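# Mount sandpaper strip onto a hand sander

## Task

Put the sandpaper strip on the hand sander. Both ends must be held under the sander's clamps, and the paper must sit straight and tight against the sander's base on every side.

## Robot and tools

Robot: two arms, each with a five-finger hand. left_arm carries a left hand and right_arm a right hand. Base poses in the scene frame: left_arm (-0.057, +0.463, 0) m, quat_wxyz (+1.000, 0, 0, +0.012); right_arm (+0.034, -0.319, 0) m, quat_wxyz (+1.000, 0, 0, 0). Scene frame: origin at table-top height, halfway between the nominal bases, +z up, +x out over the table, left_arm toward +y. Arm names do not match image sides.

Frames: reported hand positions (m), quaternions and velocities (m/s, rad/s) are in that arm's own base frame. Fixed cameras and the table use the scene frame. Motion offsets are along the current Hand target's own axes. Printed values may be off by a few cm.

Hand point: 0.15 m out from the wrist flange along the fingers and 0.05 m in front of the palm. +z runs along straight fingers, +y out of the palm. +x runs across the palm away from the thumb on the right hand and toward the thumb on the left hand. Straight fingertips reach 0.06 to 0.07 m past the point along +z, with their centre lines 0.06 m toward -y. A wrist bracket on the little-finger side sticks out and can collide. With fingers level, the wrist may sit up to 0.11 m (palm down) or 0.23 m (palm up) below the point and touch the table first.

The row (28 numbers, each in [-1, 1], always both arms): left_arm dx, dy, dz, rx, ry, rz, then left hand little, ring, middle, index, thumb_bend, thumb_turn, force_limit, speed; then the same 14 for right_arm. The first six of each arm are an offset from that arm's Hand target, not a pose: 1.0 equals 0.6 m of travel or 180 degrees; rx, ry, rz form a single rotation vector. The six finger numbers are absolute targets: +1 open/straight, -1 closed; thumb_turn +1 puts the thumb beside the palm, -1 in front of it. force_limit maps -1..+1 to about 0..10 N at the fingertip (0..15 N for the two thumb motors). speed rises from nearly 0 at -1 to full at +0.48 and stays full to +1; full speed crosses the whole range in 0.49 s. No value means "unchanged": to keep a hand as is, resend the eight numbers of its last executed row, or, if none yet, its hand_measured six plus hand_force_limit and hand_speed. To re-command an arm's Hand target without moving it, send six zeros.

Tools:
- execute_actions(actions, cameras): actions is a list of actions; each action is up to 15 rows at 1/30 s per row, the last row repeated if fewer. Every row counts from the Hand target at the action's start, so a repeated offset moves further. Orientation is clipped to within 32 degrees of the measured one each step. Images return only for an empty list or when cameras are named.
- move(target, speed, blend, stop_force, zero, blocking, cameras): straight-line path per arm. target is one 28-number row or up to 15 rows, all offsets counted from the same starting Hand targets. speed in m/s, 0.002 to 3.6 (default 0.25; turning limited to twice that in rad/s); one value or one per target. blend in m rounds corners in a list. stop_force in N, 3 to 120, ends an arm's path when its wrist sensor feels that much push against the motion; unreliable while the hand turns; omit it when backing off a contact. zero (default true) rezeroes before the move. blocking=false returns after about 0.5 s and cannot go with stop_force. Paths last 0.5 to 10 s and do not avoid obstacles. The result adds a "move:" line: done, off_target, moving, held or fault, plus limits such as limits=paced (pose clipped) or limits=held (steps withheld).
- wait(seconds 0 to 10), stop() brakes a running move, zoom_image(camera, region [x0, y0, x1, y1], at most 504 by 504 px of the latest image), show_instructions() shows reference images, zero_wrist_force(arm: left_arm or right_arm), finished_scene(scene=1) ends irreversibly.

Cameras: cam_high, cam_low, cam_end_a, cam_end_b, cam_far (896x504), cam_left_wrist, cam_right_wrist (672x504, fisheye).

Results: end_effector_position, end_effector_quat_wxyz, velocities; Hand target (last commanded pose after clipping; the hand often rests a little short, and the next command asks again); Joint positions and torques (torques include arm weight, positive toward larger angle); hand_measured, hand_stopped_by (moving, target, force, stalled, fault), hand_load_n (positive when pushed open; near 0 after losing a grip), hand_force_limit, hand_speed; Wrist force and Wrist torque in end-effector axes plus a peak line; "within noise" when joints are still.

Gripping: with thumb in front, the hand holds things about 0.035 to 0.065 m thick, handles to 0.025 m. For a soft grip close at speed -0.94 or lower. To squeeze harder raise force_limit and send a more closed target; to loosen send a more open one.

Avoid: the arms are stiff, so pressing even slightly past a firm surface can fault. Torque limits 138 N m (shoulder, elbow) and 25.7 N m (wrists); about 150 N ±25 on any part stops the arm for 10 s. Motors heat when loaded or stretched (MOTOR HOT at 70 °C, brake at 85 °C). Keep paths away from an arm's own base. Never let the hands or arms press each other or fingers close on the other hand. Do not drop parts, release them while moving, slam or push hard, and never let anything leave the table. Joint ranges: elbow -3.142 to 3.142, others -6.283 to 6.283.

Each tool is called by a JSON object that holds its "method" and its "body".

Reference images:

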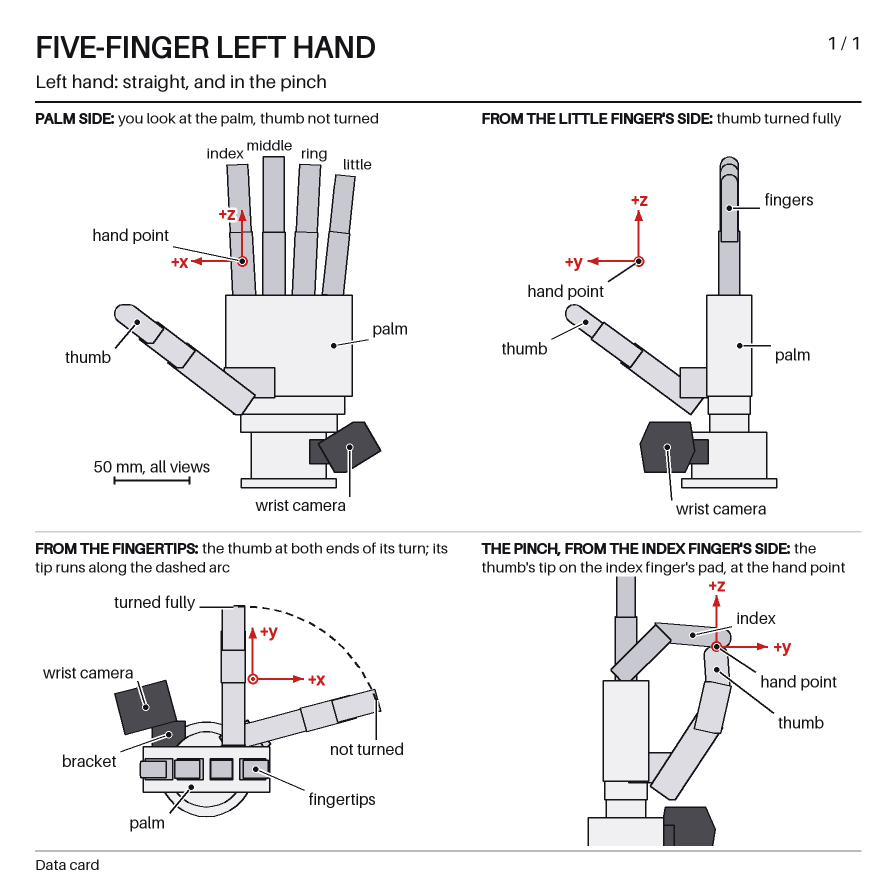

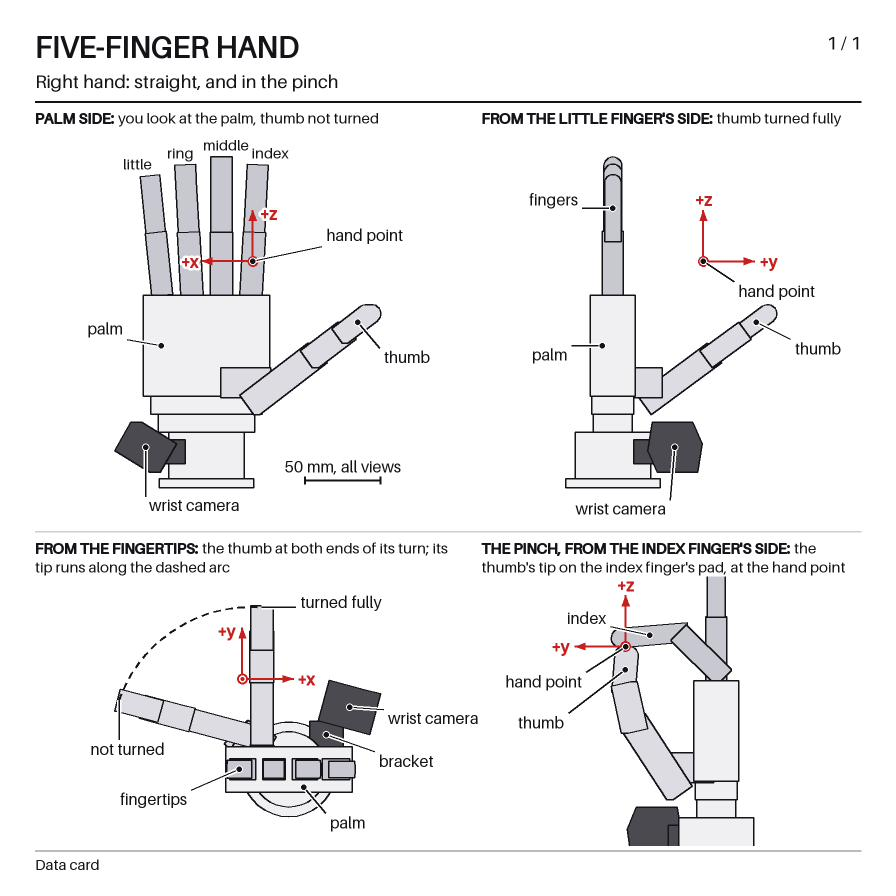

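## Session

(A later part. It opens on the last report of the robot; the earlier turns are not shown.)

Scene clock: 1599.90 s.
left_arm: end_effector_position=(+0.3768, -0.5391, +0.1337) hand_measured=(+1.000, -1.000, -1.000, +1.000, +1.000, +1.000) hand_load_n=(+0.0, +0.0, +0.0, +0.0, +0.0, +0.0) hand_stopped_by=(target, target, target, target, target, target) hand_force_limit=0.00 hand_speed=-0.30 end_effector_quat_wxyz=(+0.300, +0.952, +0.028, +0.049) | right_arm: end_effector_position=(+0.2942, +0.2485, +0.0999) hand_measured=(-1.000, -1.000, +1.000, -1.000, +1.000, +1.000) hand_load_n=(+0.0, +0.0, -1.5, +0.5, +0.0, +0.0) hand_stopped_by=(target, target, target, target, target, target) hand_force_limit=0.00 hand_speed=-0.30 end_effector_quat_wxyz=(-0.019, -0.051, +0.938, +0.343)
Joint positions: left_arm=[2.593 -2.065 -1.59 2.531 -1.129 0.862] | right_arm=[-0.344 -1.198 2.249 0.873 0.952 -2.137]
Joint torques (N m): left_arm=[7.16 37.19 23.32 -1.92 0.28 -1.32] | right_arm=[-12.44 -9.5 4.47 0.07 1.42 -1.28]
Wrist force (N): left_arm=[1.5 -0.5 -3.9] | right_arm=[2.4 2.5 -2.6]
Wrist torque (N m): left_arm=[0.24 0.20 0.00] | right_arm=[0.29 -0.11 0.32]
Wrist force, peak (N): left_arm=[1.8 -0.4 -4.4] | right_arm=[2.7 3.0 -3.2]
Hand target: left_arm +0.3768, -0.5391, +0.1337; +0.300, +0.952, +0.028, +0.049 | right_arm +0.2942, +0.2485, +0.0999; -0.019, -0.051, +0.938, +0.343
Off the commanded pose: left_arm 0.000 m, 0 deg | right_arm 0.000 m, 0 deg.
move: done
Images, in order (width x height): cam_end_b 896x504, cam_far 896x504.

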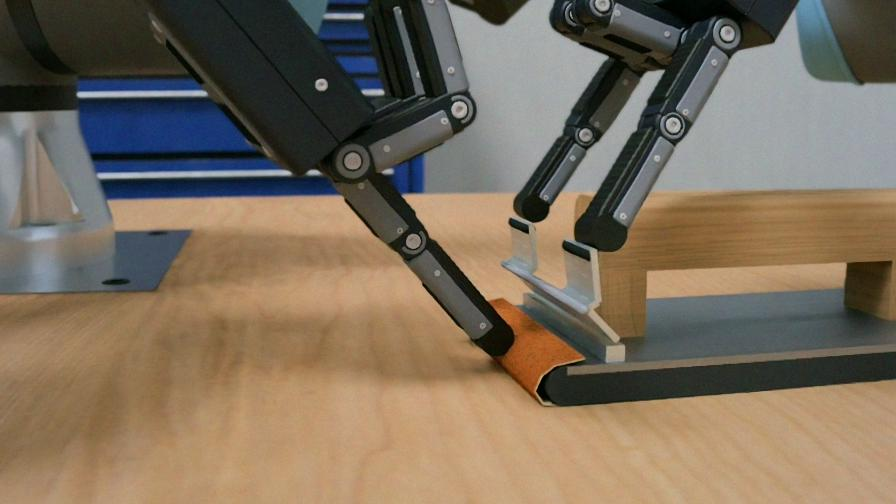

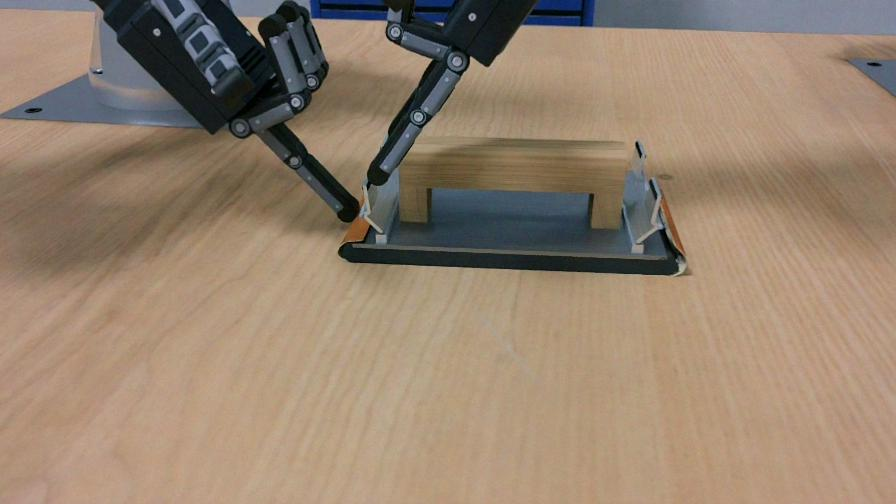

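{"method": "move", "body": {"target": [0,0,0,0,0,0, 1,-1,-1,1,1,1,0,-0.3, 0,0.00420,-0.00212,0,0,0, -1,-1,1,-1,1,1,0,-0.3], "speed": 0.015, "stop_force": 6, "cameras": []}}

{"method": "move", "body": {"target": [0,0.00167,0.00289,0,0,0, 1,-1,-1,1,1,1,0,-0.3, 0,0,0,0,0,0, -1,-1,1,-1,1,1,0,-0.3], "speed": 0.01, "stop_force": 8, "cameras": ["cam_end_b","cam_far"]}}

{"method": "zoom_image", "body": {"camera": "cam_end_b", "region": [430, 180, 680, 430]}}

{"method": "zoom_image", "body": {"camera": "cam_far", "region": [310, 130, 460, 290]}}

Scene clock: 1611.40 s.
left_arm: end_effector_position=(+0.3768, -0.5391, +0.1337) hand_measured=(+1.000, -1.000, -1.000, +1.000, +1.000, +1.000) hand_load_n=(-0.5, +0.0, +0.0, +0.0, +0.0, +0.0) hand_stopped_by=(target, target, target, target, target, target) hand_force_limit=0.00 hand_speed=-0.30 end_effector_quat_wxyz=(+0.300, +0.952, +0.028, +0.049) | right_arm: end_effector_position=(+0.2941, +0.2496, +0.1025) hand_measured=(-1.000, -1.000, +1.000, -1.000, +1.000, +1.000) hand_load_n=(+0.0, +0.5, +0.0, +0.0, +0.0, +0.0) hand_stopped_by=(target, target, target, target, target, target) hand_force_limit=0.00 hand_speed=-0.30 end_effector_quat_wxyz=(-0.019, -0.051, +0.938, +0.343)
Joint positions: left_arm=[2.593 -2.065 -1.59 2.531 -1.129 0.862] | right_arm=[-0.34 -1.205 2.247 0.879 0.951 -2.133]
Joint torques (N m): left_arm=[7.29 36.86 23.36 -1.64 0.08 -1.26] | right_arm=[12.96 -34.36 -19.64 5.41 -2.94 1.48]
Wrist force (N): left_arm=[1.5 -0.6 -4.1] | right_arm=[2.6 1.6 -0.6]
Wrist torque (N m): left_arm=[0.24 0.20 0.01] | right_arm=[0.31 -0.22 0.18]
Wrist force, peak (N): left_arm=[1.6 -0.6 -4.4] | right_arm=[3.2 3.1 -2.8]
Hand target: left_arm +0.3768, -0.5391, +0.1337; +0.300, +0.952, +0.028, +0.049 | right_arm +0.2941, +0.2496, +0.1025; -0.019, -0.051, +0.938, +0.343
Off the commanded pose: left_arm 0.000 m, 0 deg | right_arm 0.000 m, 0 deg.
move: done
No camera images: "cameras" was empty.

Scene clock: 1612.73 s.
left_arm: end_effector_position=(+0.3770, -0.5409, +0.1329) hand_measured=(+1.000, -1.000, -1.000, +1.000, +1.000, +1.000) hand_load_n=(+0.0, +0.0, +0.0, -1.5, +0.0, +0.0) hand_stopped_by=(target, target, target, target, target, target) hand_force_limit=0.00 hand_speed=-0.30 end_effector_quat_wxyz=(+0.300, +0.952, +0.028, +0.049) | right_arm: end_effector_position=(+0.2941, +0.2496, +0.1025) hand_measured=(-1.000, -1.000, +1.000, -1.000, +1.000, +1.000) hand_load_n=(+0.0, +0.0, +0.0, +0.0, +0.0, +0.0) hand_stopped_by=(target, target, target, target, target, target) hand_force_limit=0.00 hand_speed=-0.30 end_effector_quat_wxyz=(-0.019, -0.051, +0.938, +0.343)
Joint positions: left_arm=[2.59 -2.069 -1.586 2.532 -1.13 0.859] | right_arm=[-0.34 -1.205 2.247 0.879 0.951 -2.133]
Joint torques (N m): left_arm=[-7.92 22.4 23.18 -0.01 -1.06 -1.96] | right_arm=[12.48 -34.41 -19.83 5.44 -2.84 1.44]
Wrist force (N): left_arm=[0.2 1.0 -4.1] | right_arm=[2.8 1.5 -0.4]
Wrist torque (N m): left_arm=[0.20 0.12 0.03] | right_arm=[0.29 -0.25 0.20]
Wrist force, peak (N): left_arm=[0.6 -0.2 -4.7] | right_arm=[2.9 1.5 -0.2]
Hand target: left_arm +0.3770, -0.5409, +0.1329; +0.300, +0.952, +0.028, +0.049 | right_arm +0.2941, +0.2496, +0.1025; -0.019, -0.051, +0.938, +0.343
Off the commanded pose: left_arm 0.000 m, 0 deg | right_arm 0.000 m, 0 deg.
move: done
Images, in order (width x height): cam_end_b 896x504, cam_far 896x504.

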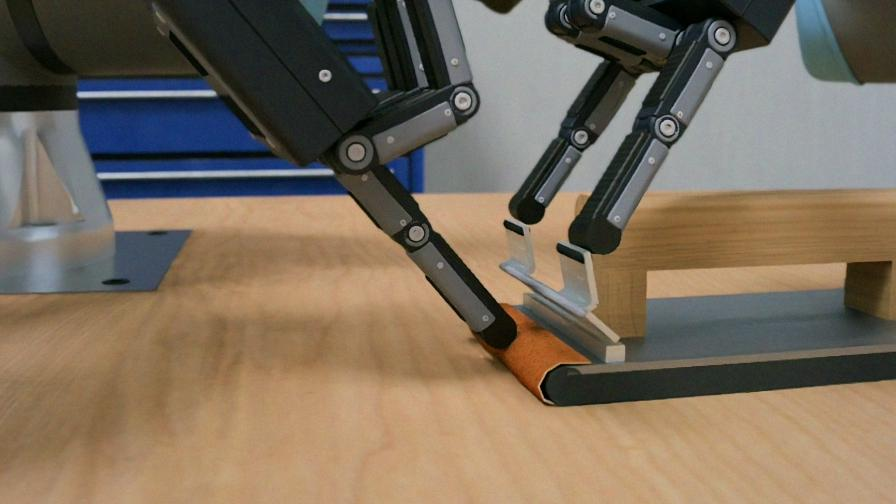

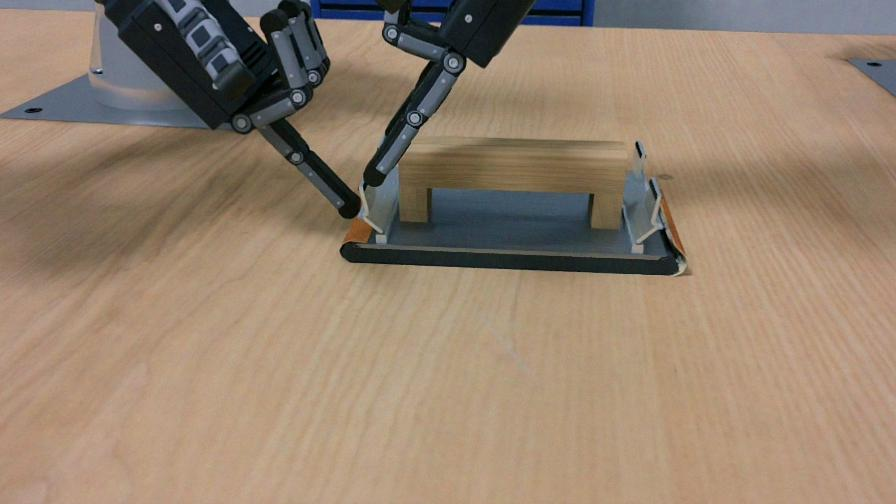

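Scaled by 2.016 from the camera's 896x504 image, which has a finer 1280x720 frame.

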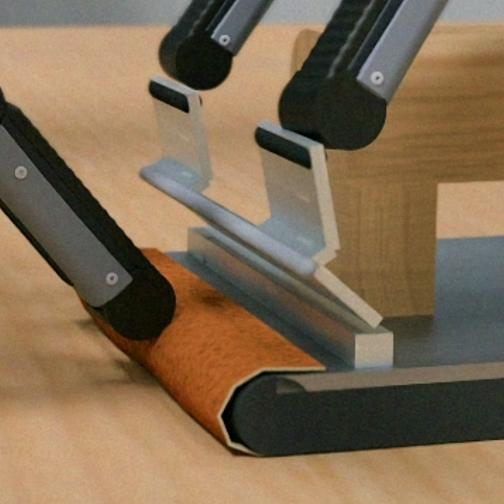

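Scaled by 3.150 from the camera's 896x504 image, which has a finer 1280x720 frame.

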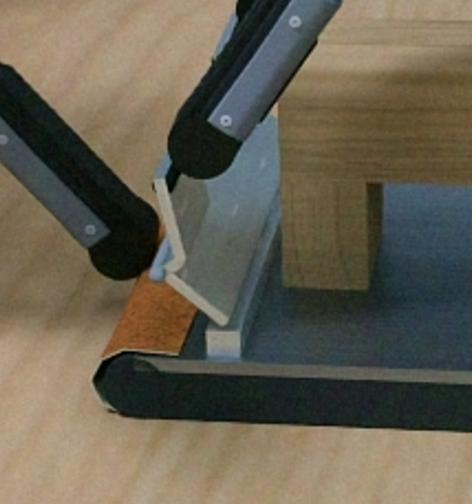

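{"method": "move", "body": {"target": [-0.0007,0.00653,0.00718,0,0,0, 1,-1,-1,1,1,1,0,-0.3, 0,0,0,0,0,0, -1,-1,1,-1,1,1,0,-0.3], "speed": 0.01, "stop_force": 8, "cameras": ["cam_end_b","cam_far"]}}

{"method": "zoom_image", "body": {"camera": "cam_end_b", "region": [430, 180, 680, 430]}}

{"method": "zoom_image", "body": {"camera": "cam_far", "region": [310, 130, 460, 290]}}

Scene clock: 1638.30 s.
left_arm: end_effector_position=(+0.3772, -0.5466, +0.1316) hand_measured=(+1.000, -1.000, -1.000, +1.000, +1.000, +1.000) hand_load_n=(+0.0, +0.0, +0.0, +0.0, +0.0, +0.0) hand_stopped_by=(target, target, target, target, target, target) hand_force_limit=0.00 hand_speed=-0.30 end_effector_quat_wxyz=(+0.300, +0.952, +0.028, +0.049) | right_arm: end_effector_position=(+0.2941, +0.2496, +0.1025) hand_measured=(-1.000, -1.000, +1.000, -1.000, +1.000, +1.000) hand_load_n=(+0.0, +0.0, +0.0, +0.0, +0.0, +0.0) hand_stopped_by=(target, target, target, target, target, target) hand_force_limit=0.00 hand_speed=-0.30 end_effector_quat_wxyz=(-0.019, -0.051, +0.938, +0.343)
Joint positions: left_arm=[2.579 -2.079 -1.573 2.533 -1.135 0.849] | right_arm=[-0.34 -1.205 2.247 0.88 0.951 -2.133]
Joint torques (N m): left_arm=[-6.64 25.97 25.5 -0.26 -0.86 -1.79] | right_arm=[12.68 -33.41 -19.33 3.5 -1.6 1.49]
Wrist force (N): left_arm=[0.0 -0.4 1.2] | right_arm=[2.4 1.6 -0.3]
Wrist torque (N m): left_arm=[-0.08 0.07 0.02] | right_arm=[0.26 -0.20 0.18]
Wrist force, peak (N): left_arm=[0.3 1.3 -4.3] | right_arm=[2.5 2.0 -0.6]
Hand target: left_arm +0.3772, -0.5466, +0.1316; +0.300, +0.952, +0.028, +0.049 | right_arm +0.2941, +0.2496, +0.1025; -0.019, -0.051, +0.938, +0.343
Off the commanded pose: left_arm 0.000 m, 0 deg | right_arm 0.000 m, 0 deg.
move: done
Images, in order (width x height): cam_end_b 896x504, cam_far 896x504.

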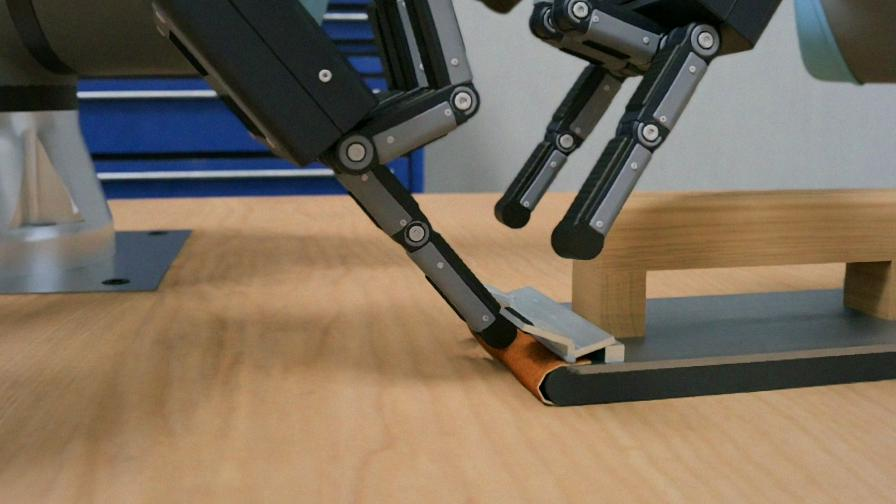

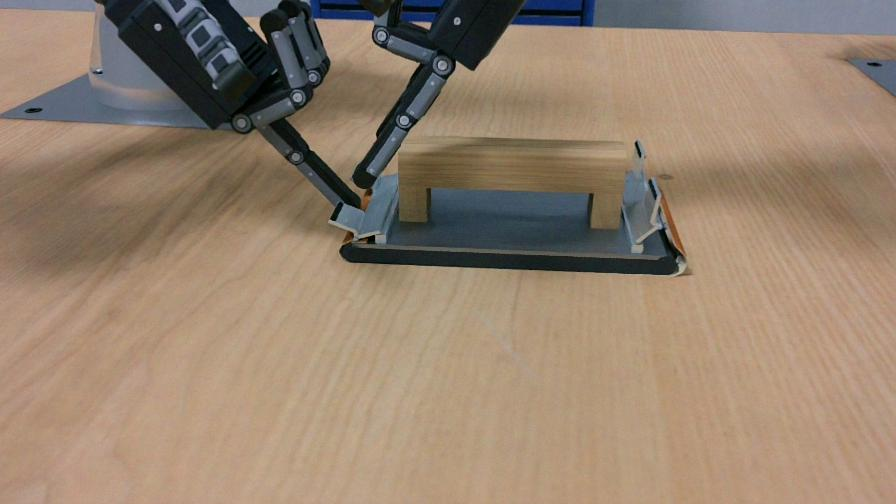

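Scaled by 2.016 from the camera's 896x504 image, which has a finer 1280x720 frame.

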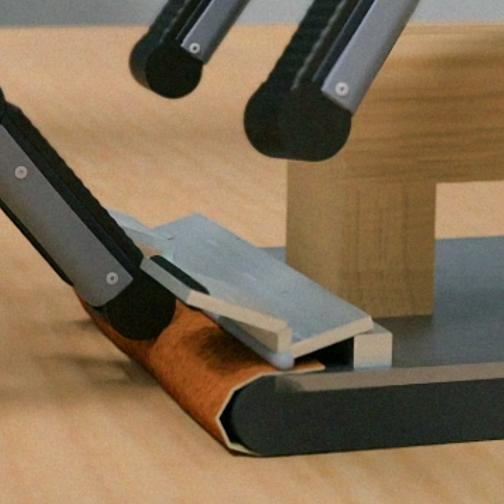

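Scaled by 3.150 from the camera's 896x504 image, which has a finer 1280x720 frame.

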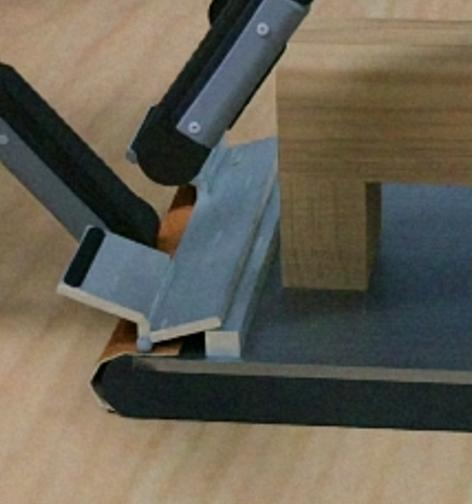

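{"method": "move", "body": {"target": [0,0,-0.25,0,0,0, 1,-1,-1,1,1,1,0,-0.3, 0,0,-0.2,0,0,0, -1,-1,1,-1,1,1,0,-0.3], "speed": 0.08, "cameras": ["cam_end_b","cam_far","cam_end_a","cam_high"]}}

{"method": "zoom_image", "body": {"camera": "cam_end_b", "region": [450, 230, 680, 430]}}

{"method": "zoom_image", "body": {"camera": "cam_far", "region": [310, 130, 460, 290]}}

{"method": "zoom_image", "body": {"camera": "cam_end_a", "region": [40, 220, 340, 430]}}

{"method": "zoom_image", "body": {"camera": "cam_high", "region": [340, 190, 410, 260]}}

Scene clock: 1658.43 s.
left_arm: end_effector_position=(+0.3607, -0.4614, +0.2538) hand_measured=(+1.000, -1.000, -1.000, +1.000, +1.000, +1.000) hand_load_n=(+0.0, +0.0, +0.0, +0.0, +0.0, +0.0) hand_stopped_by=(target, target, target, target, target, target) hand_force_limit=0.00 hand_speed=-0.30 end_effector_quat_wxyz=(+0.300, +0.952, +0.028, +0.049) | right_arm: end_effector_position=(+0.3025, +0.1728, +0.1942) hand_measured=(-1.000, -1.000, +1.000, -1.000, +1.000, +1.000) hand_load_n=(+0.0, +0.0, +0.0, +0.0, +0.0, +0.0) hand_stopped_by=(target, target, target, target, target, target) hand_force_limit=0.00 hand_speed=-0.30 end_effector_quat_wxyz=(-0.019, -0.051, +0.938, +0.343)
Joint positions: left_arm=[2.741 -1.813 -1.632 2.252 -1.07 1.014] | right_arm=[-0.59 -1.384 2.183 1.269 1.055 -2.403]
Joint torques (N m): left_arm=[9.06 33.65 8.26 -3.49 1.69 1.44] | right_arm=[-11.26 -31.11 -23.87 5.57 1.25 -1.41]
Wrist force (N): left_arm=[-0.2 -0.6 0.9] | right_arm=[2.7 1.7 -0.5]
Wrist torque (N m): left_arm=[-0.08 0.08 -0.11] | right_arm=[0.27 -0.27 0.30]
Wrist force, peak (N): left_arm=[0.0 -0.2 1.9] | right_arm=[3.1 2.0 -0.2]
Hand target: left_arm +0.3607, -0.4614, +0.2539; +0.300, +0.952, +0.028, +0.049 | right_arm +0.3025, +0.1727, +0.1943; -0.019, -0.051, +0.938, +0.343
Off the commanded pose: left_arm 0.000 m, 0 deg | right_arm 0.000 m, 0 deg.
move: done
Images, in order (width x height): cam_high 896x504, cam_end_a 896x504, cam_end_b 896x504, cam_far 896x504.

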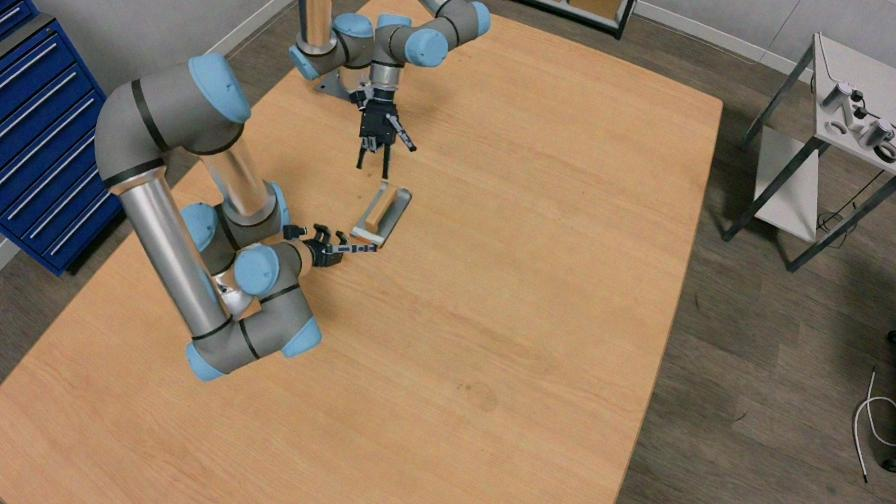

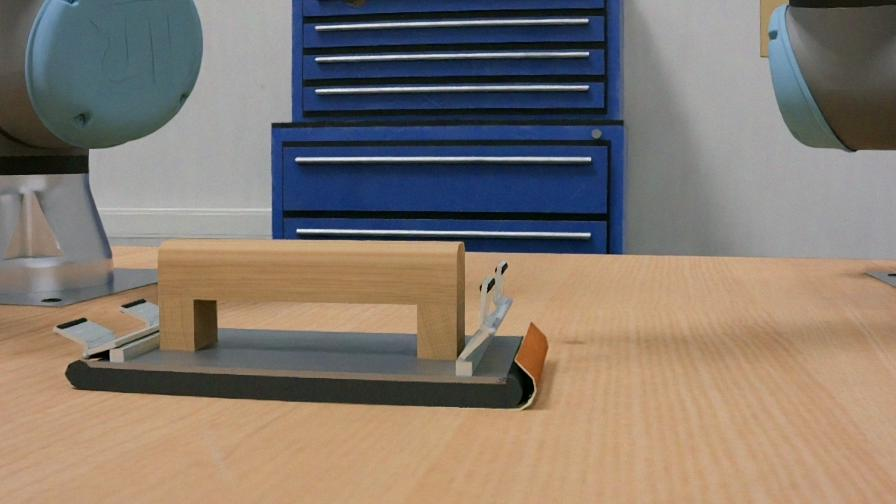

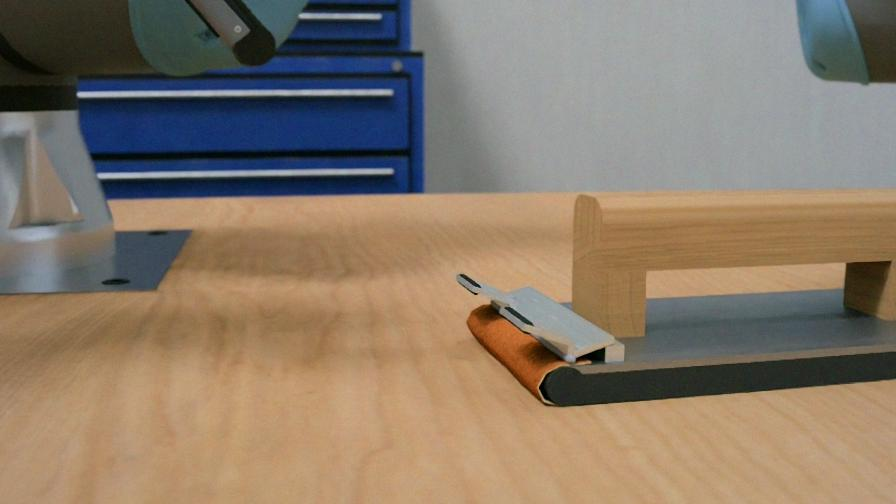

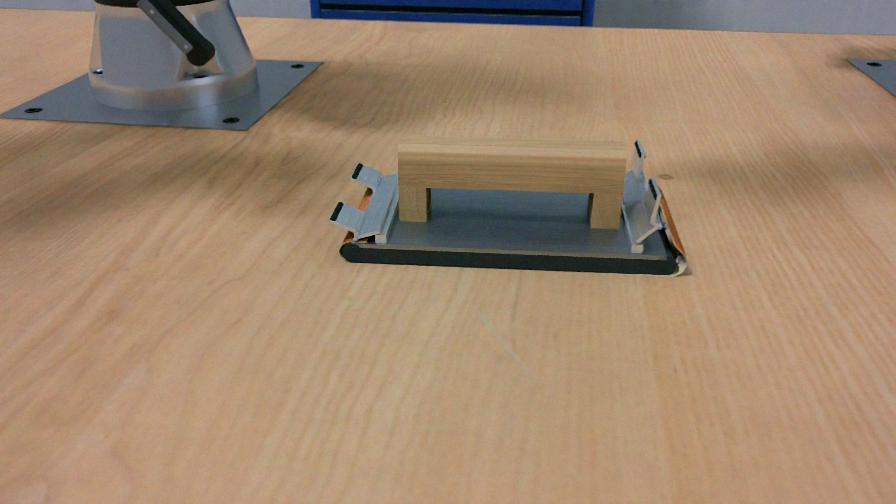

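Scaled by 2.191 from the camera's 896x504 image, which has a finer 1280x720 frame.

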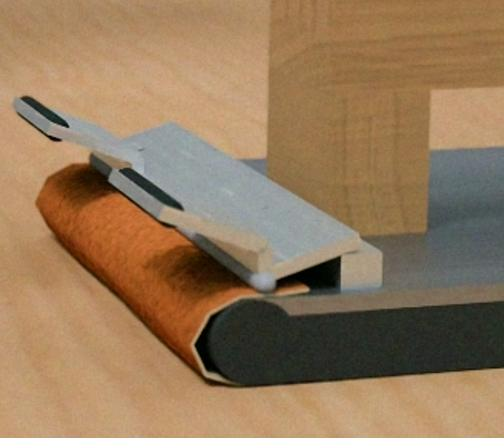

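Scaled by 3.150 from the camera's 896x504 image, which has a finer 1280x720 frame.

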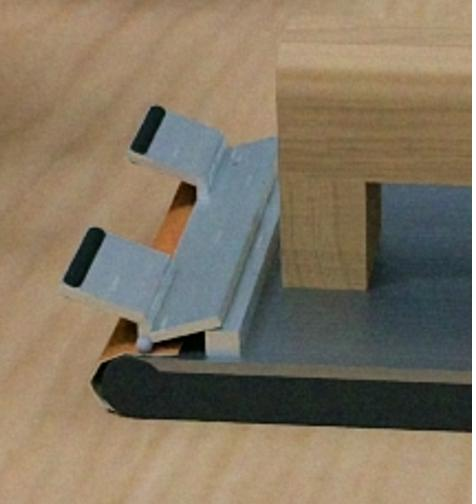

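Scaled by 1.680 from the camera's 896x504 image, which has a finer 1280x720 frame.

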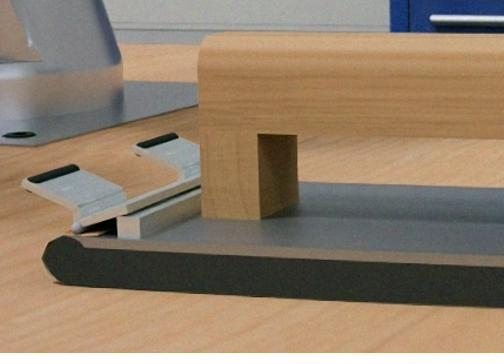

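Scaled by 7.200 from the camera's 896x504 image, which has a finer 1280x720 frame.

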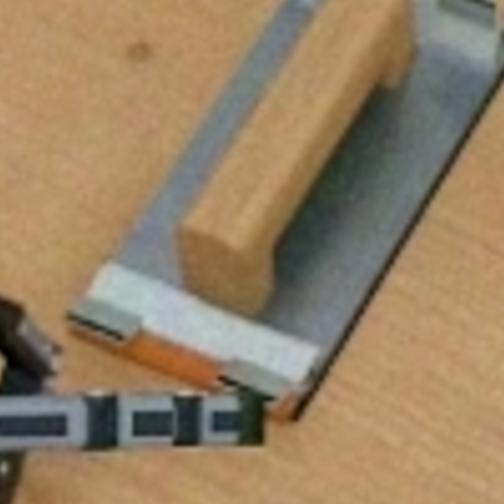

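{"method": "zoom_image", "body": {"camera": "cam_end_a", "region": [400, 230, 600, 430]}}

{"method": "zoom_image", "body": {"camera": "cam_far", "region": [570, 130, 720, 290]}}

Scaled by 2.520 from the camera's 896x504 image, which has a finer 1280x720 frame.

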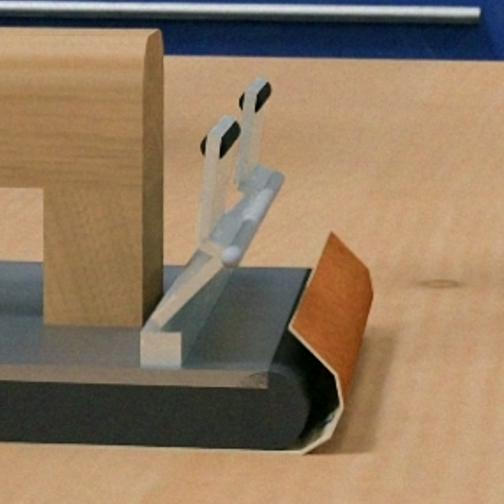

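Scaled by 3.150 from the camera's 896x504 image, which has a finer 1280x720 frame.

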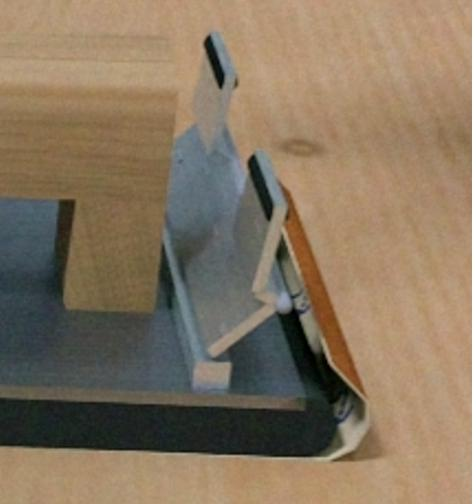

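{"method": "move", "body": {"target": [0.0037,-0.228,-0.0375,0,0,0, -1,-1,1,-1,1,1,0,-0.3, 0,0,0,0.0278,-0.0311,-0.0014, 1,-1,-1,1,1,1,0,-0.3], "speed": 0.15, "cameras": ["cam_end_b","cam_far","cam_high","cam_end_a"]}}

Scene clock: 1729.33 s.
left_arm: end_effector_position=(+0.3572, -0.3365, +0.1940) hand_measured=(-1.000, -1.000, +1.000, -1.000, +1.000, +1.000) hand_load_n=(+0.5, +0.0, +0.0, +0.0, +0.0, +0.0) hand_stopped_by=(target, target, target, target, target, target) hand_force_limit=0.00 hand_speed=-0.30 end_effector_quat_wxyz=(+0.300, +0.952, +0.028, +0.049) | right_arm: end_effector_position=(+0.3025, +0.1727, +0.1943) hand_measured=(+1.000, -1.000, -1.000, +1.000, +1.000, +1.000) hand_load_n=(+0.0, +0.0, +0.0, +0.0, +0.0, +0.0) hand_stopped_by=(target, target, target, target, target, target) hand_force_limit=0.00 hand_speed=-0.30 end_effector_quat_wxyz=(+0.030, -0.037, +0.952, +0.304)
Joint positions: left_arm=[3.094 -1.731 -1.959 2.285 -0.973 1.414] | right_arm=[-0.603 -1.491 2.215 1.2 1.05 -2.346]
Joint torques (N m): left_arm=[10.38 16.71 4.99 -4.24 2.03 1.49] | right_arm=[-12.69 -28.04 -1.38 0.59 -2.77 1.49]
Wrist force (N): left_arm=[-0.2 -0.4 1.0] | right_arm=[2.4 1.8 -0.4]
Wrist torque (N m): left_arm=[-0.07 0.09 -0.11] | right_arm=[0.28 -0.21 0.19]
Wrist force, peak (N): left_arm=[-0.4 -0.7 1.3] | right_arm=[3.0 1.6 -0.5]
Hand target: left_arm +0.3572, -0.3364, +0.1939; +0.300, +0.952, +0.028, +0.049 | right_arm +0.3025, +0.1727, +0.1943; +0.030, -0.037, +0.952, +0.304
Off the commanded pose: left_arm 0.000 m, 0 deg | right_arm 0.000 m, 0 deg.
move: done
Images, in order (width x height): cam_high 896x504, cam_end_a 896x504, cam_end_b 896x504, cam_far 896x504.

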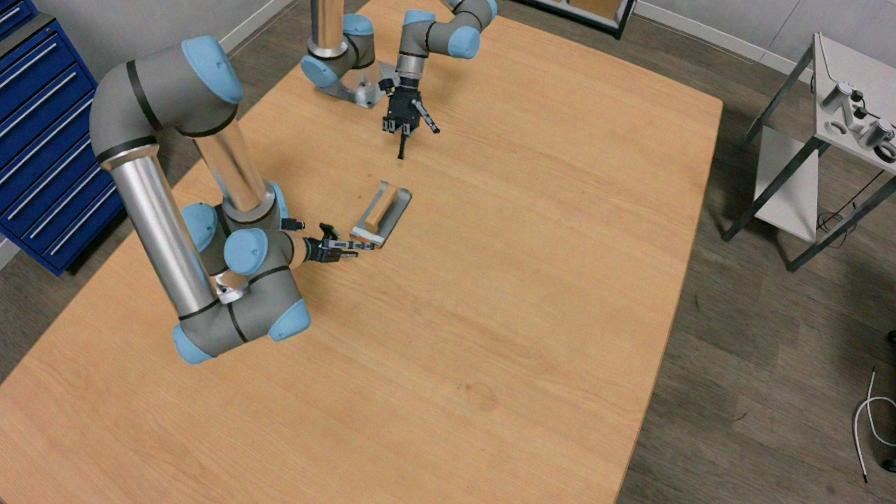

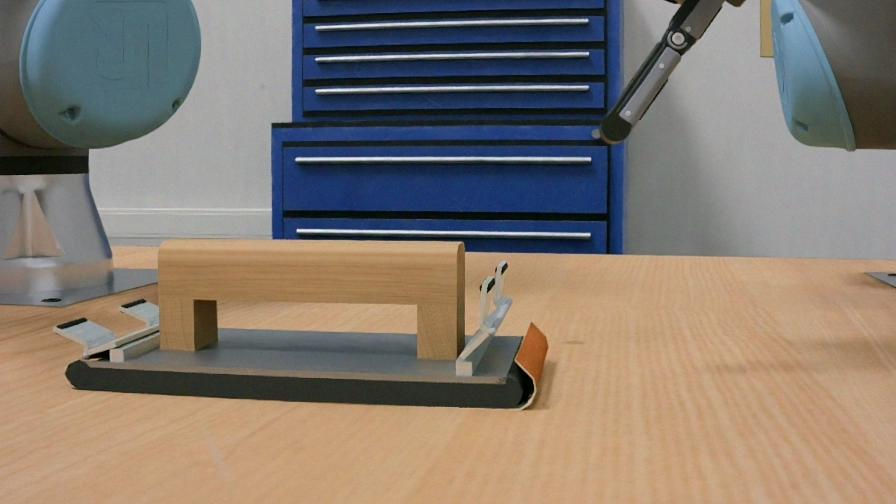

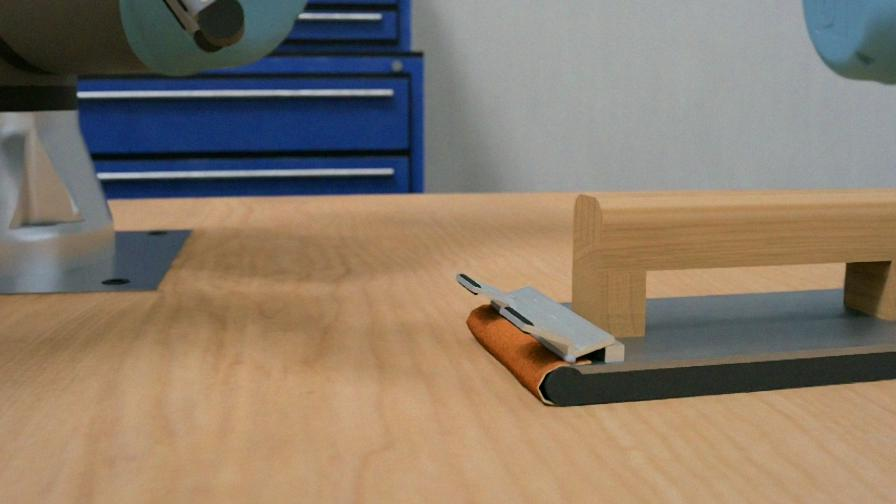

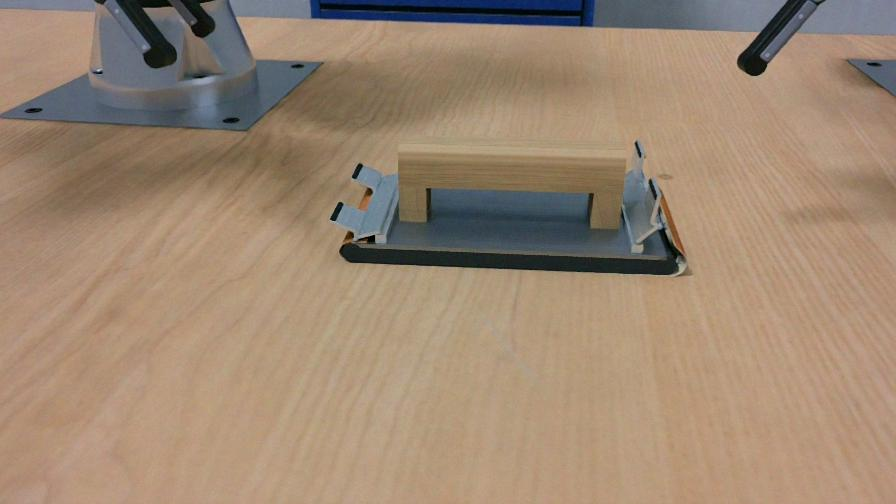

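{"method": "move", "body": {"target": [0,0,0,0,0,0, -1,-1,1,-1,1,1,0,-0.3, 0.0211,0.2885,0.2583,0,0,0, 1,-1,-1,1,1,1,0,-0.3], "speed": 0.15, "cameras": ["cam_end_b","cam_far","cam_high","cam_end_a","cam_left_wrist"]}}

Scene clock: 1745.13 s.
left_arm: end_effector_position=(+0.3572, -0.3364, +0.1939) hand_measured=(-1.000, -1.000, +1.000, -1.000, +1.000, +1.000) hand_load_n=(+0.0, +0.0, +0.0, +0.0, +0.0, +0.0) hand_stopped_by=(target, target, target, target, target, target) hand_force_limit=0.00 hand_speed=-0.30 end_effector_quat_wxyz=(+0.300, +0.952, +0.028, +0.049) | right_arm: end_effector_position=(+0.2799, +0.4026, +0.1668) hand_measured=(+1.000, -1.000, -1.000, +1.000, +1.000, +1.000) hand_load_n=(+0.0, +0.0, +0.5, -0.5, +0.0, +0.0) hand_stopped_by=(target, target, target, target, target, target) hand_force_limit=0.00 hand_speed=-0.30 end_effector_quat_wxyz=(+0.030, -0.037, +0.952, +0.304)
Joint positions: left_arm=[3.095 -1.731 -1.959 2.285 -0.973 1.415] | right_arm=[0.272 -1.408 2.022 0.728 0.989 -1.308]
Joint torques (N m): left_arm=[8.69 13.97 5.12 -4.19 1.95 1.44] | right_arm=[12.65 -8.98 -27.18 -0.22 1.28 1.33]
Wrist force (N): left_arm=[-0.4 -0.5 1.0] | right_arm=[2.6 1.9 -0.7]
Wrist torque (N m): left_arm=[-0.08 0.13 -0.13] | right_arm=[0.26 -0.26 0.17]
Wrist force, peak (N): left_arm=[-0.3 -0.4 1.2] | right_arm=[2.8 2.2 -0.5]
Hand target: left_arm +0.3572, -0.3364, +0.1939; +0.300, +0.952, +0.028, +0.049 | right_arm +0.2800, +0.4027, +0.1667; +0.030, -0.037, +0.952, +0.304
Off the commanded pose: left_arm 0.000 m, 0 deg | right_arm 0.000 m, 0 deg.
move: done
Images, in order (width x height): cam_high 896x504, cam_end_a 896x504, cam_end_b 896x504, cam_far 896x504, cam_left_wrist 672x504.

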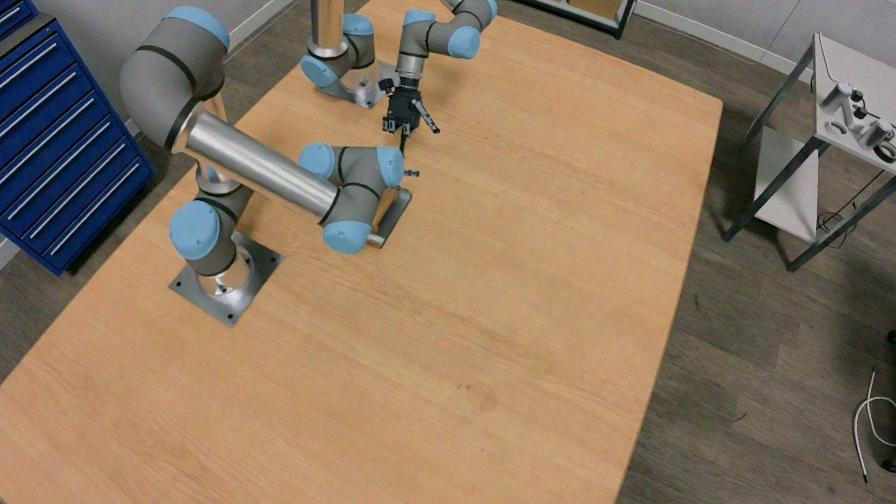

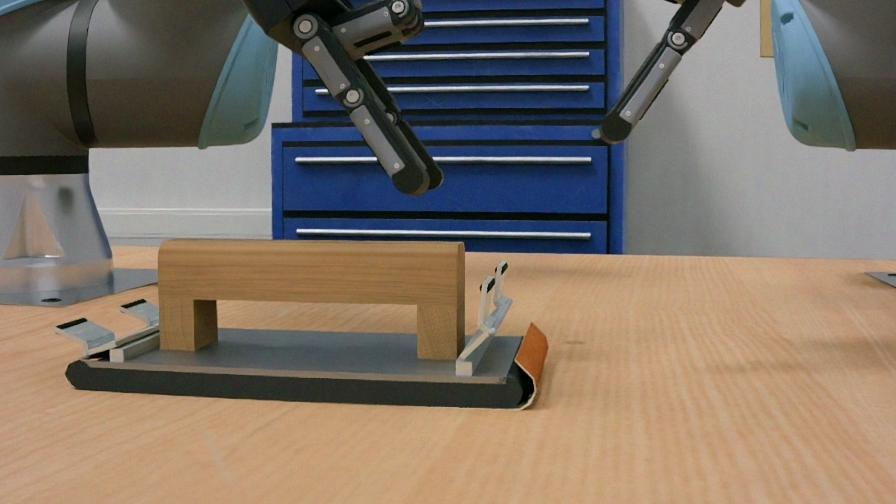

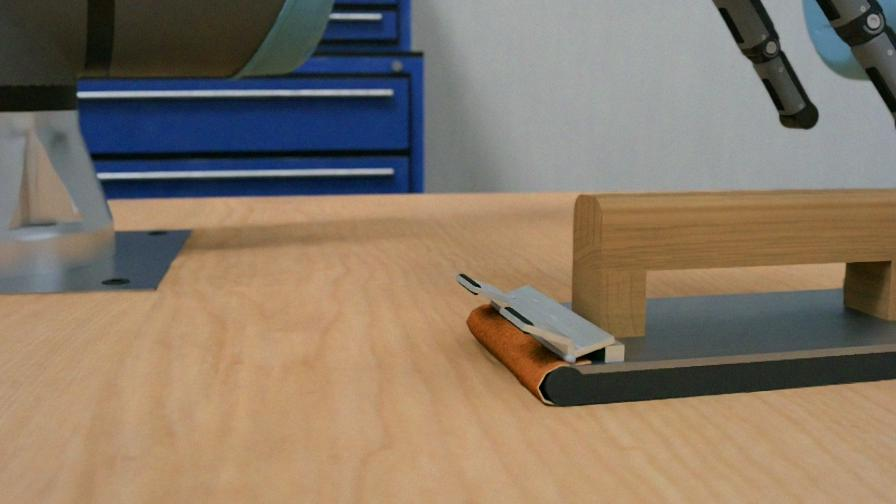

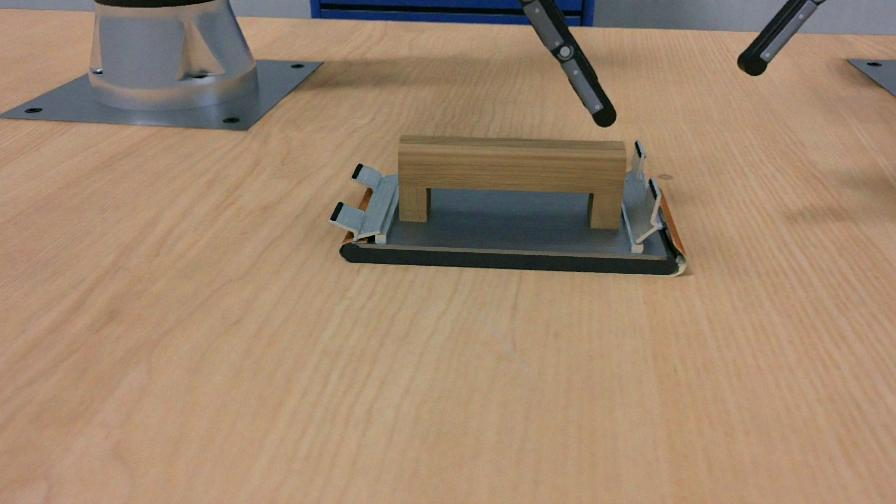

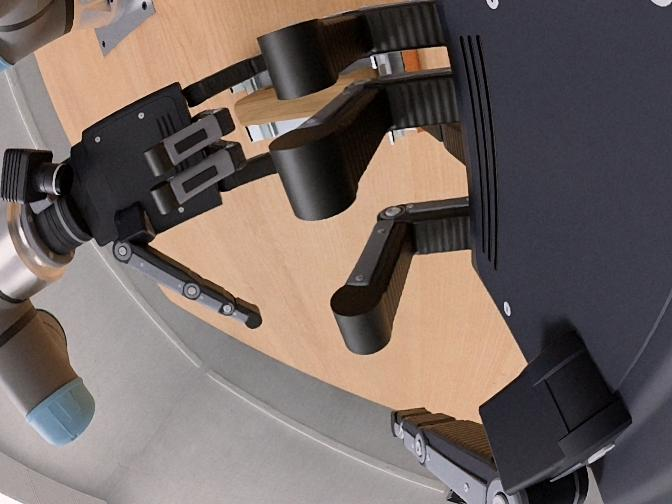

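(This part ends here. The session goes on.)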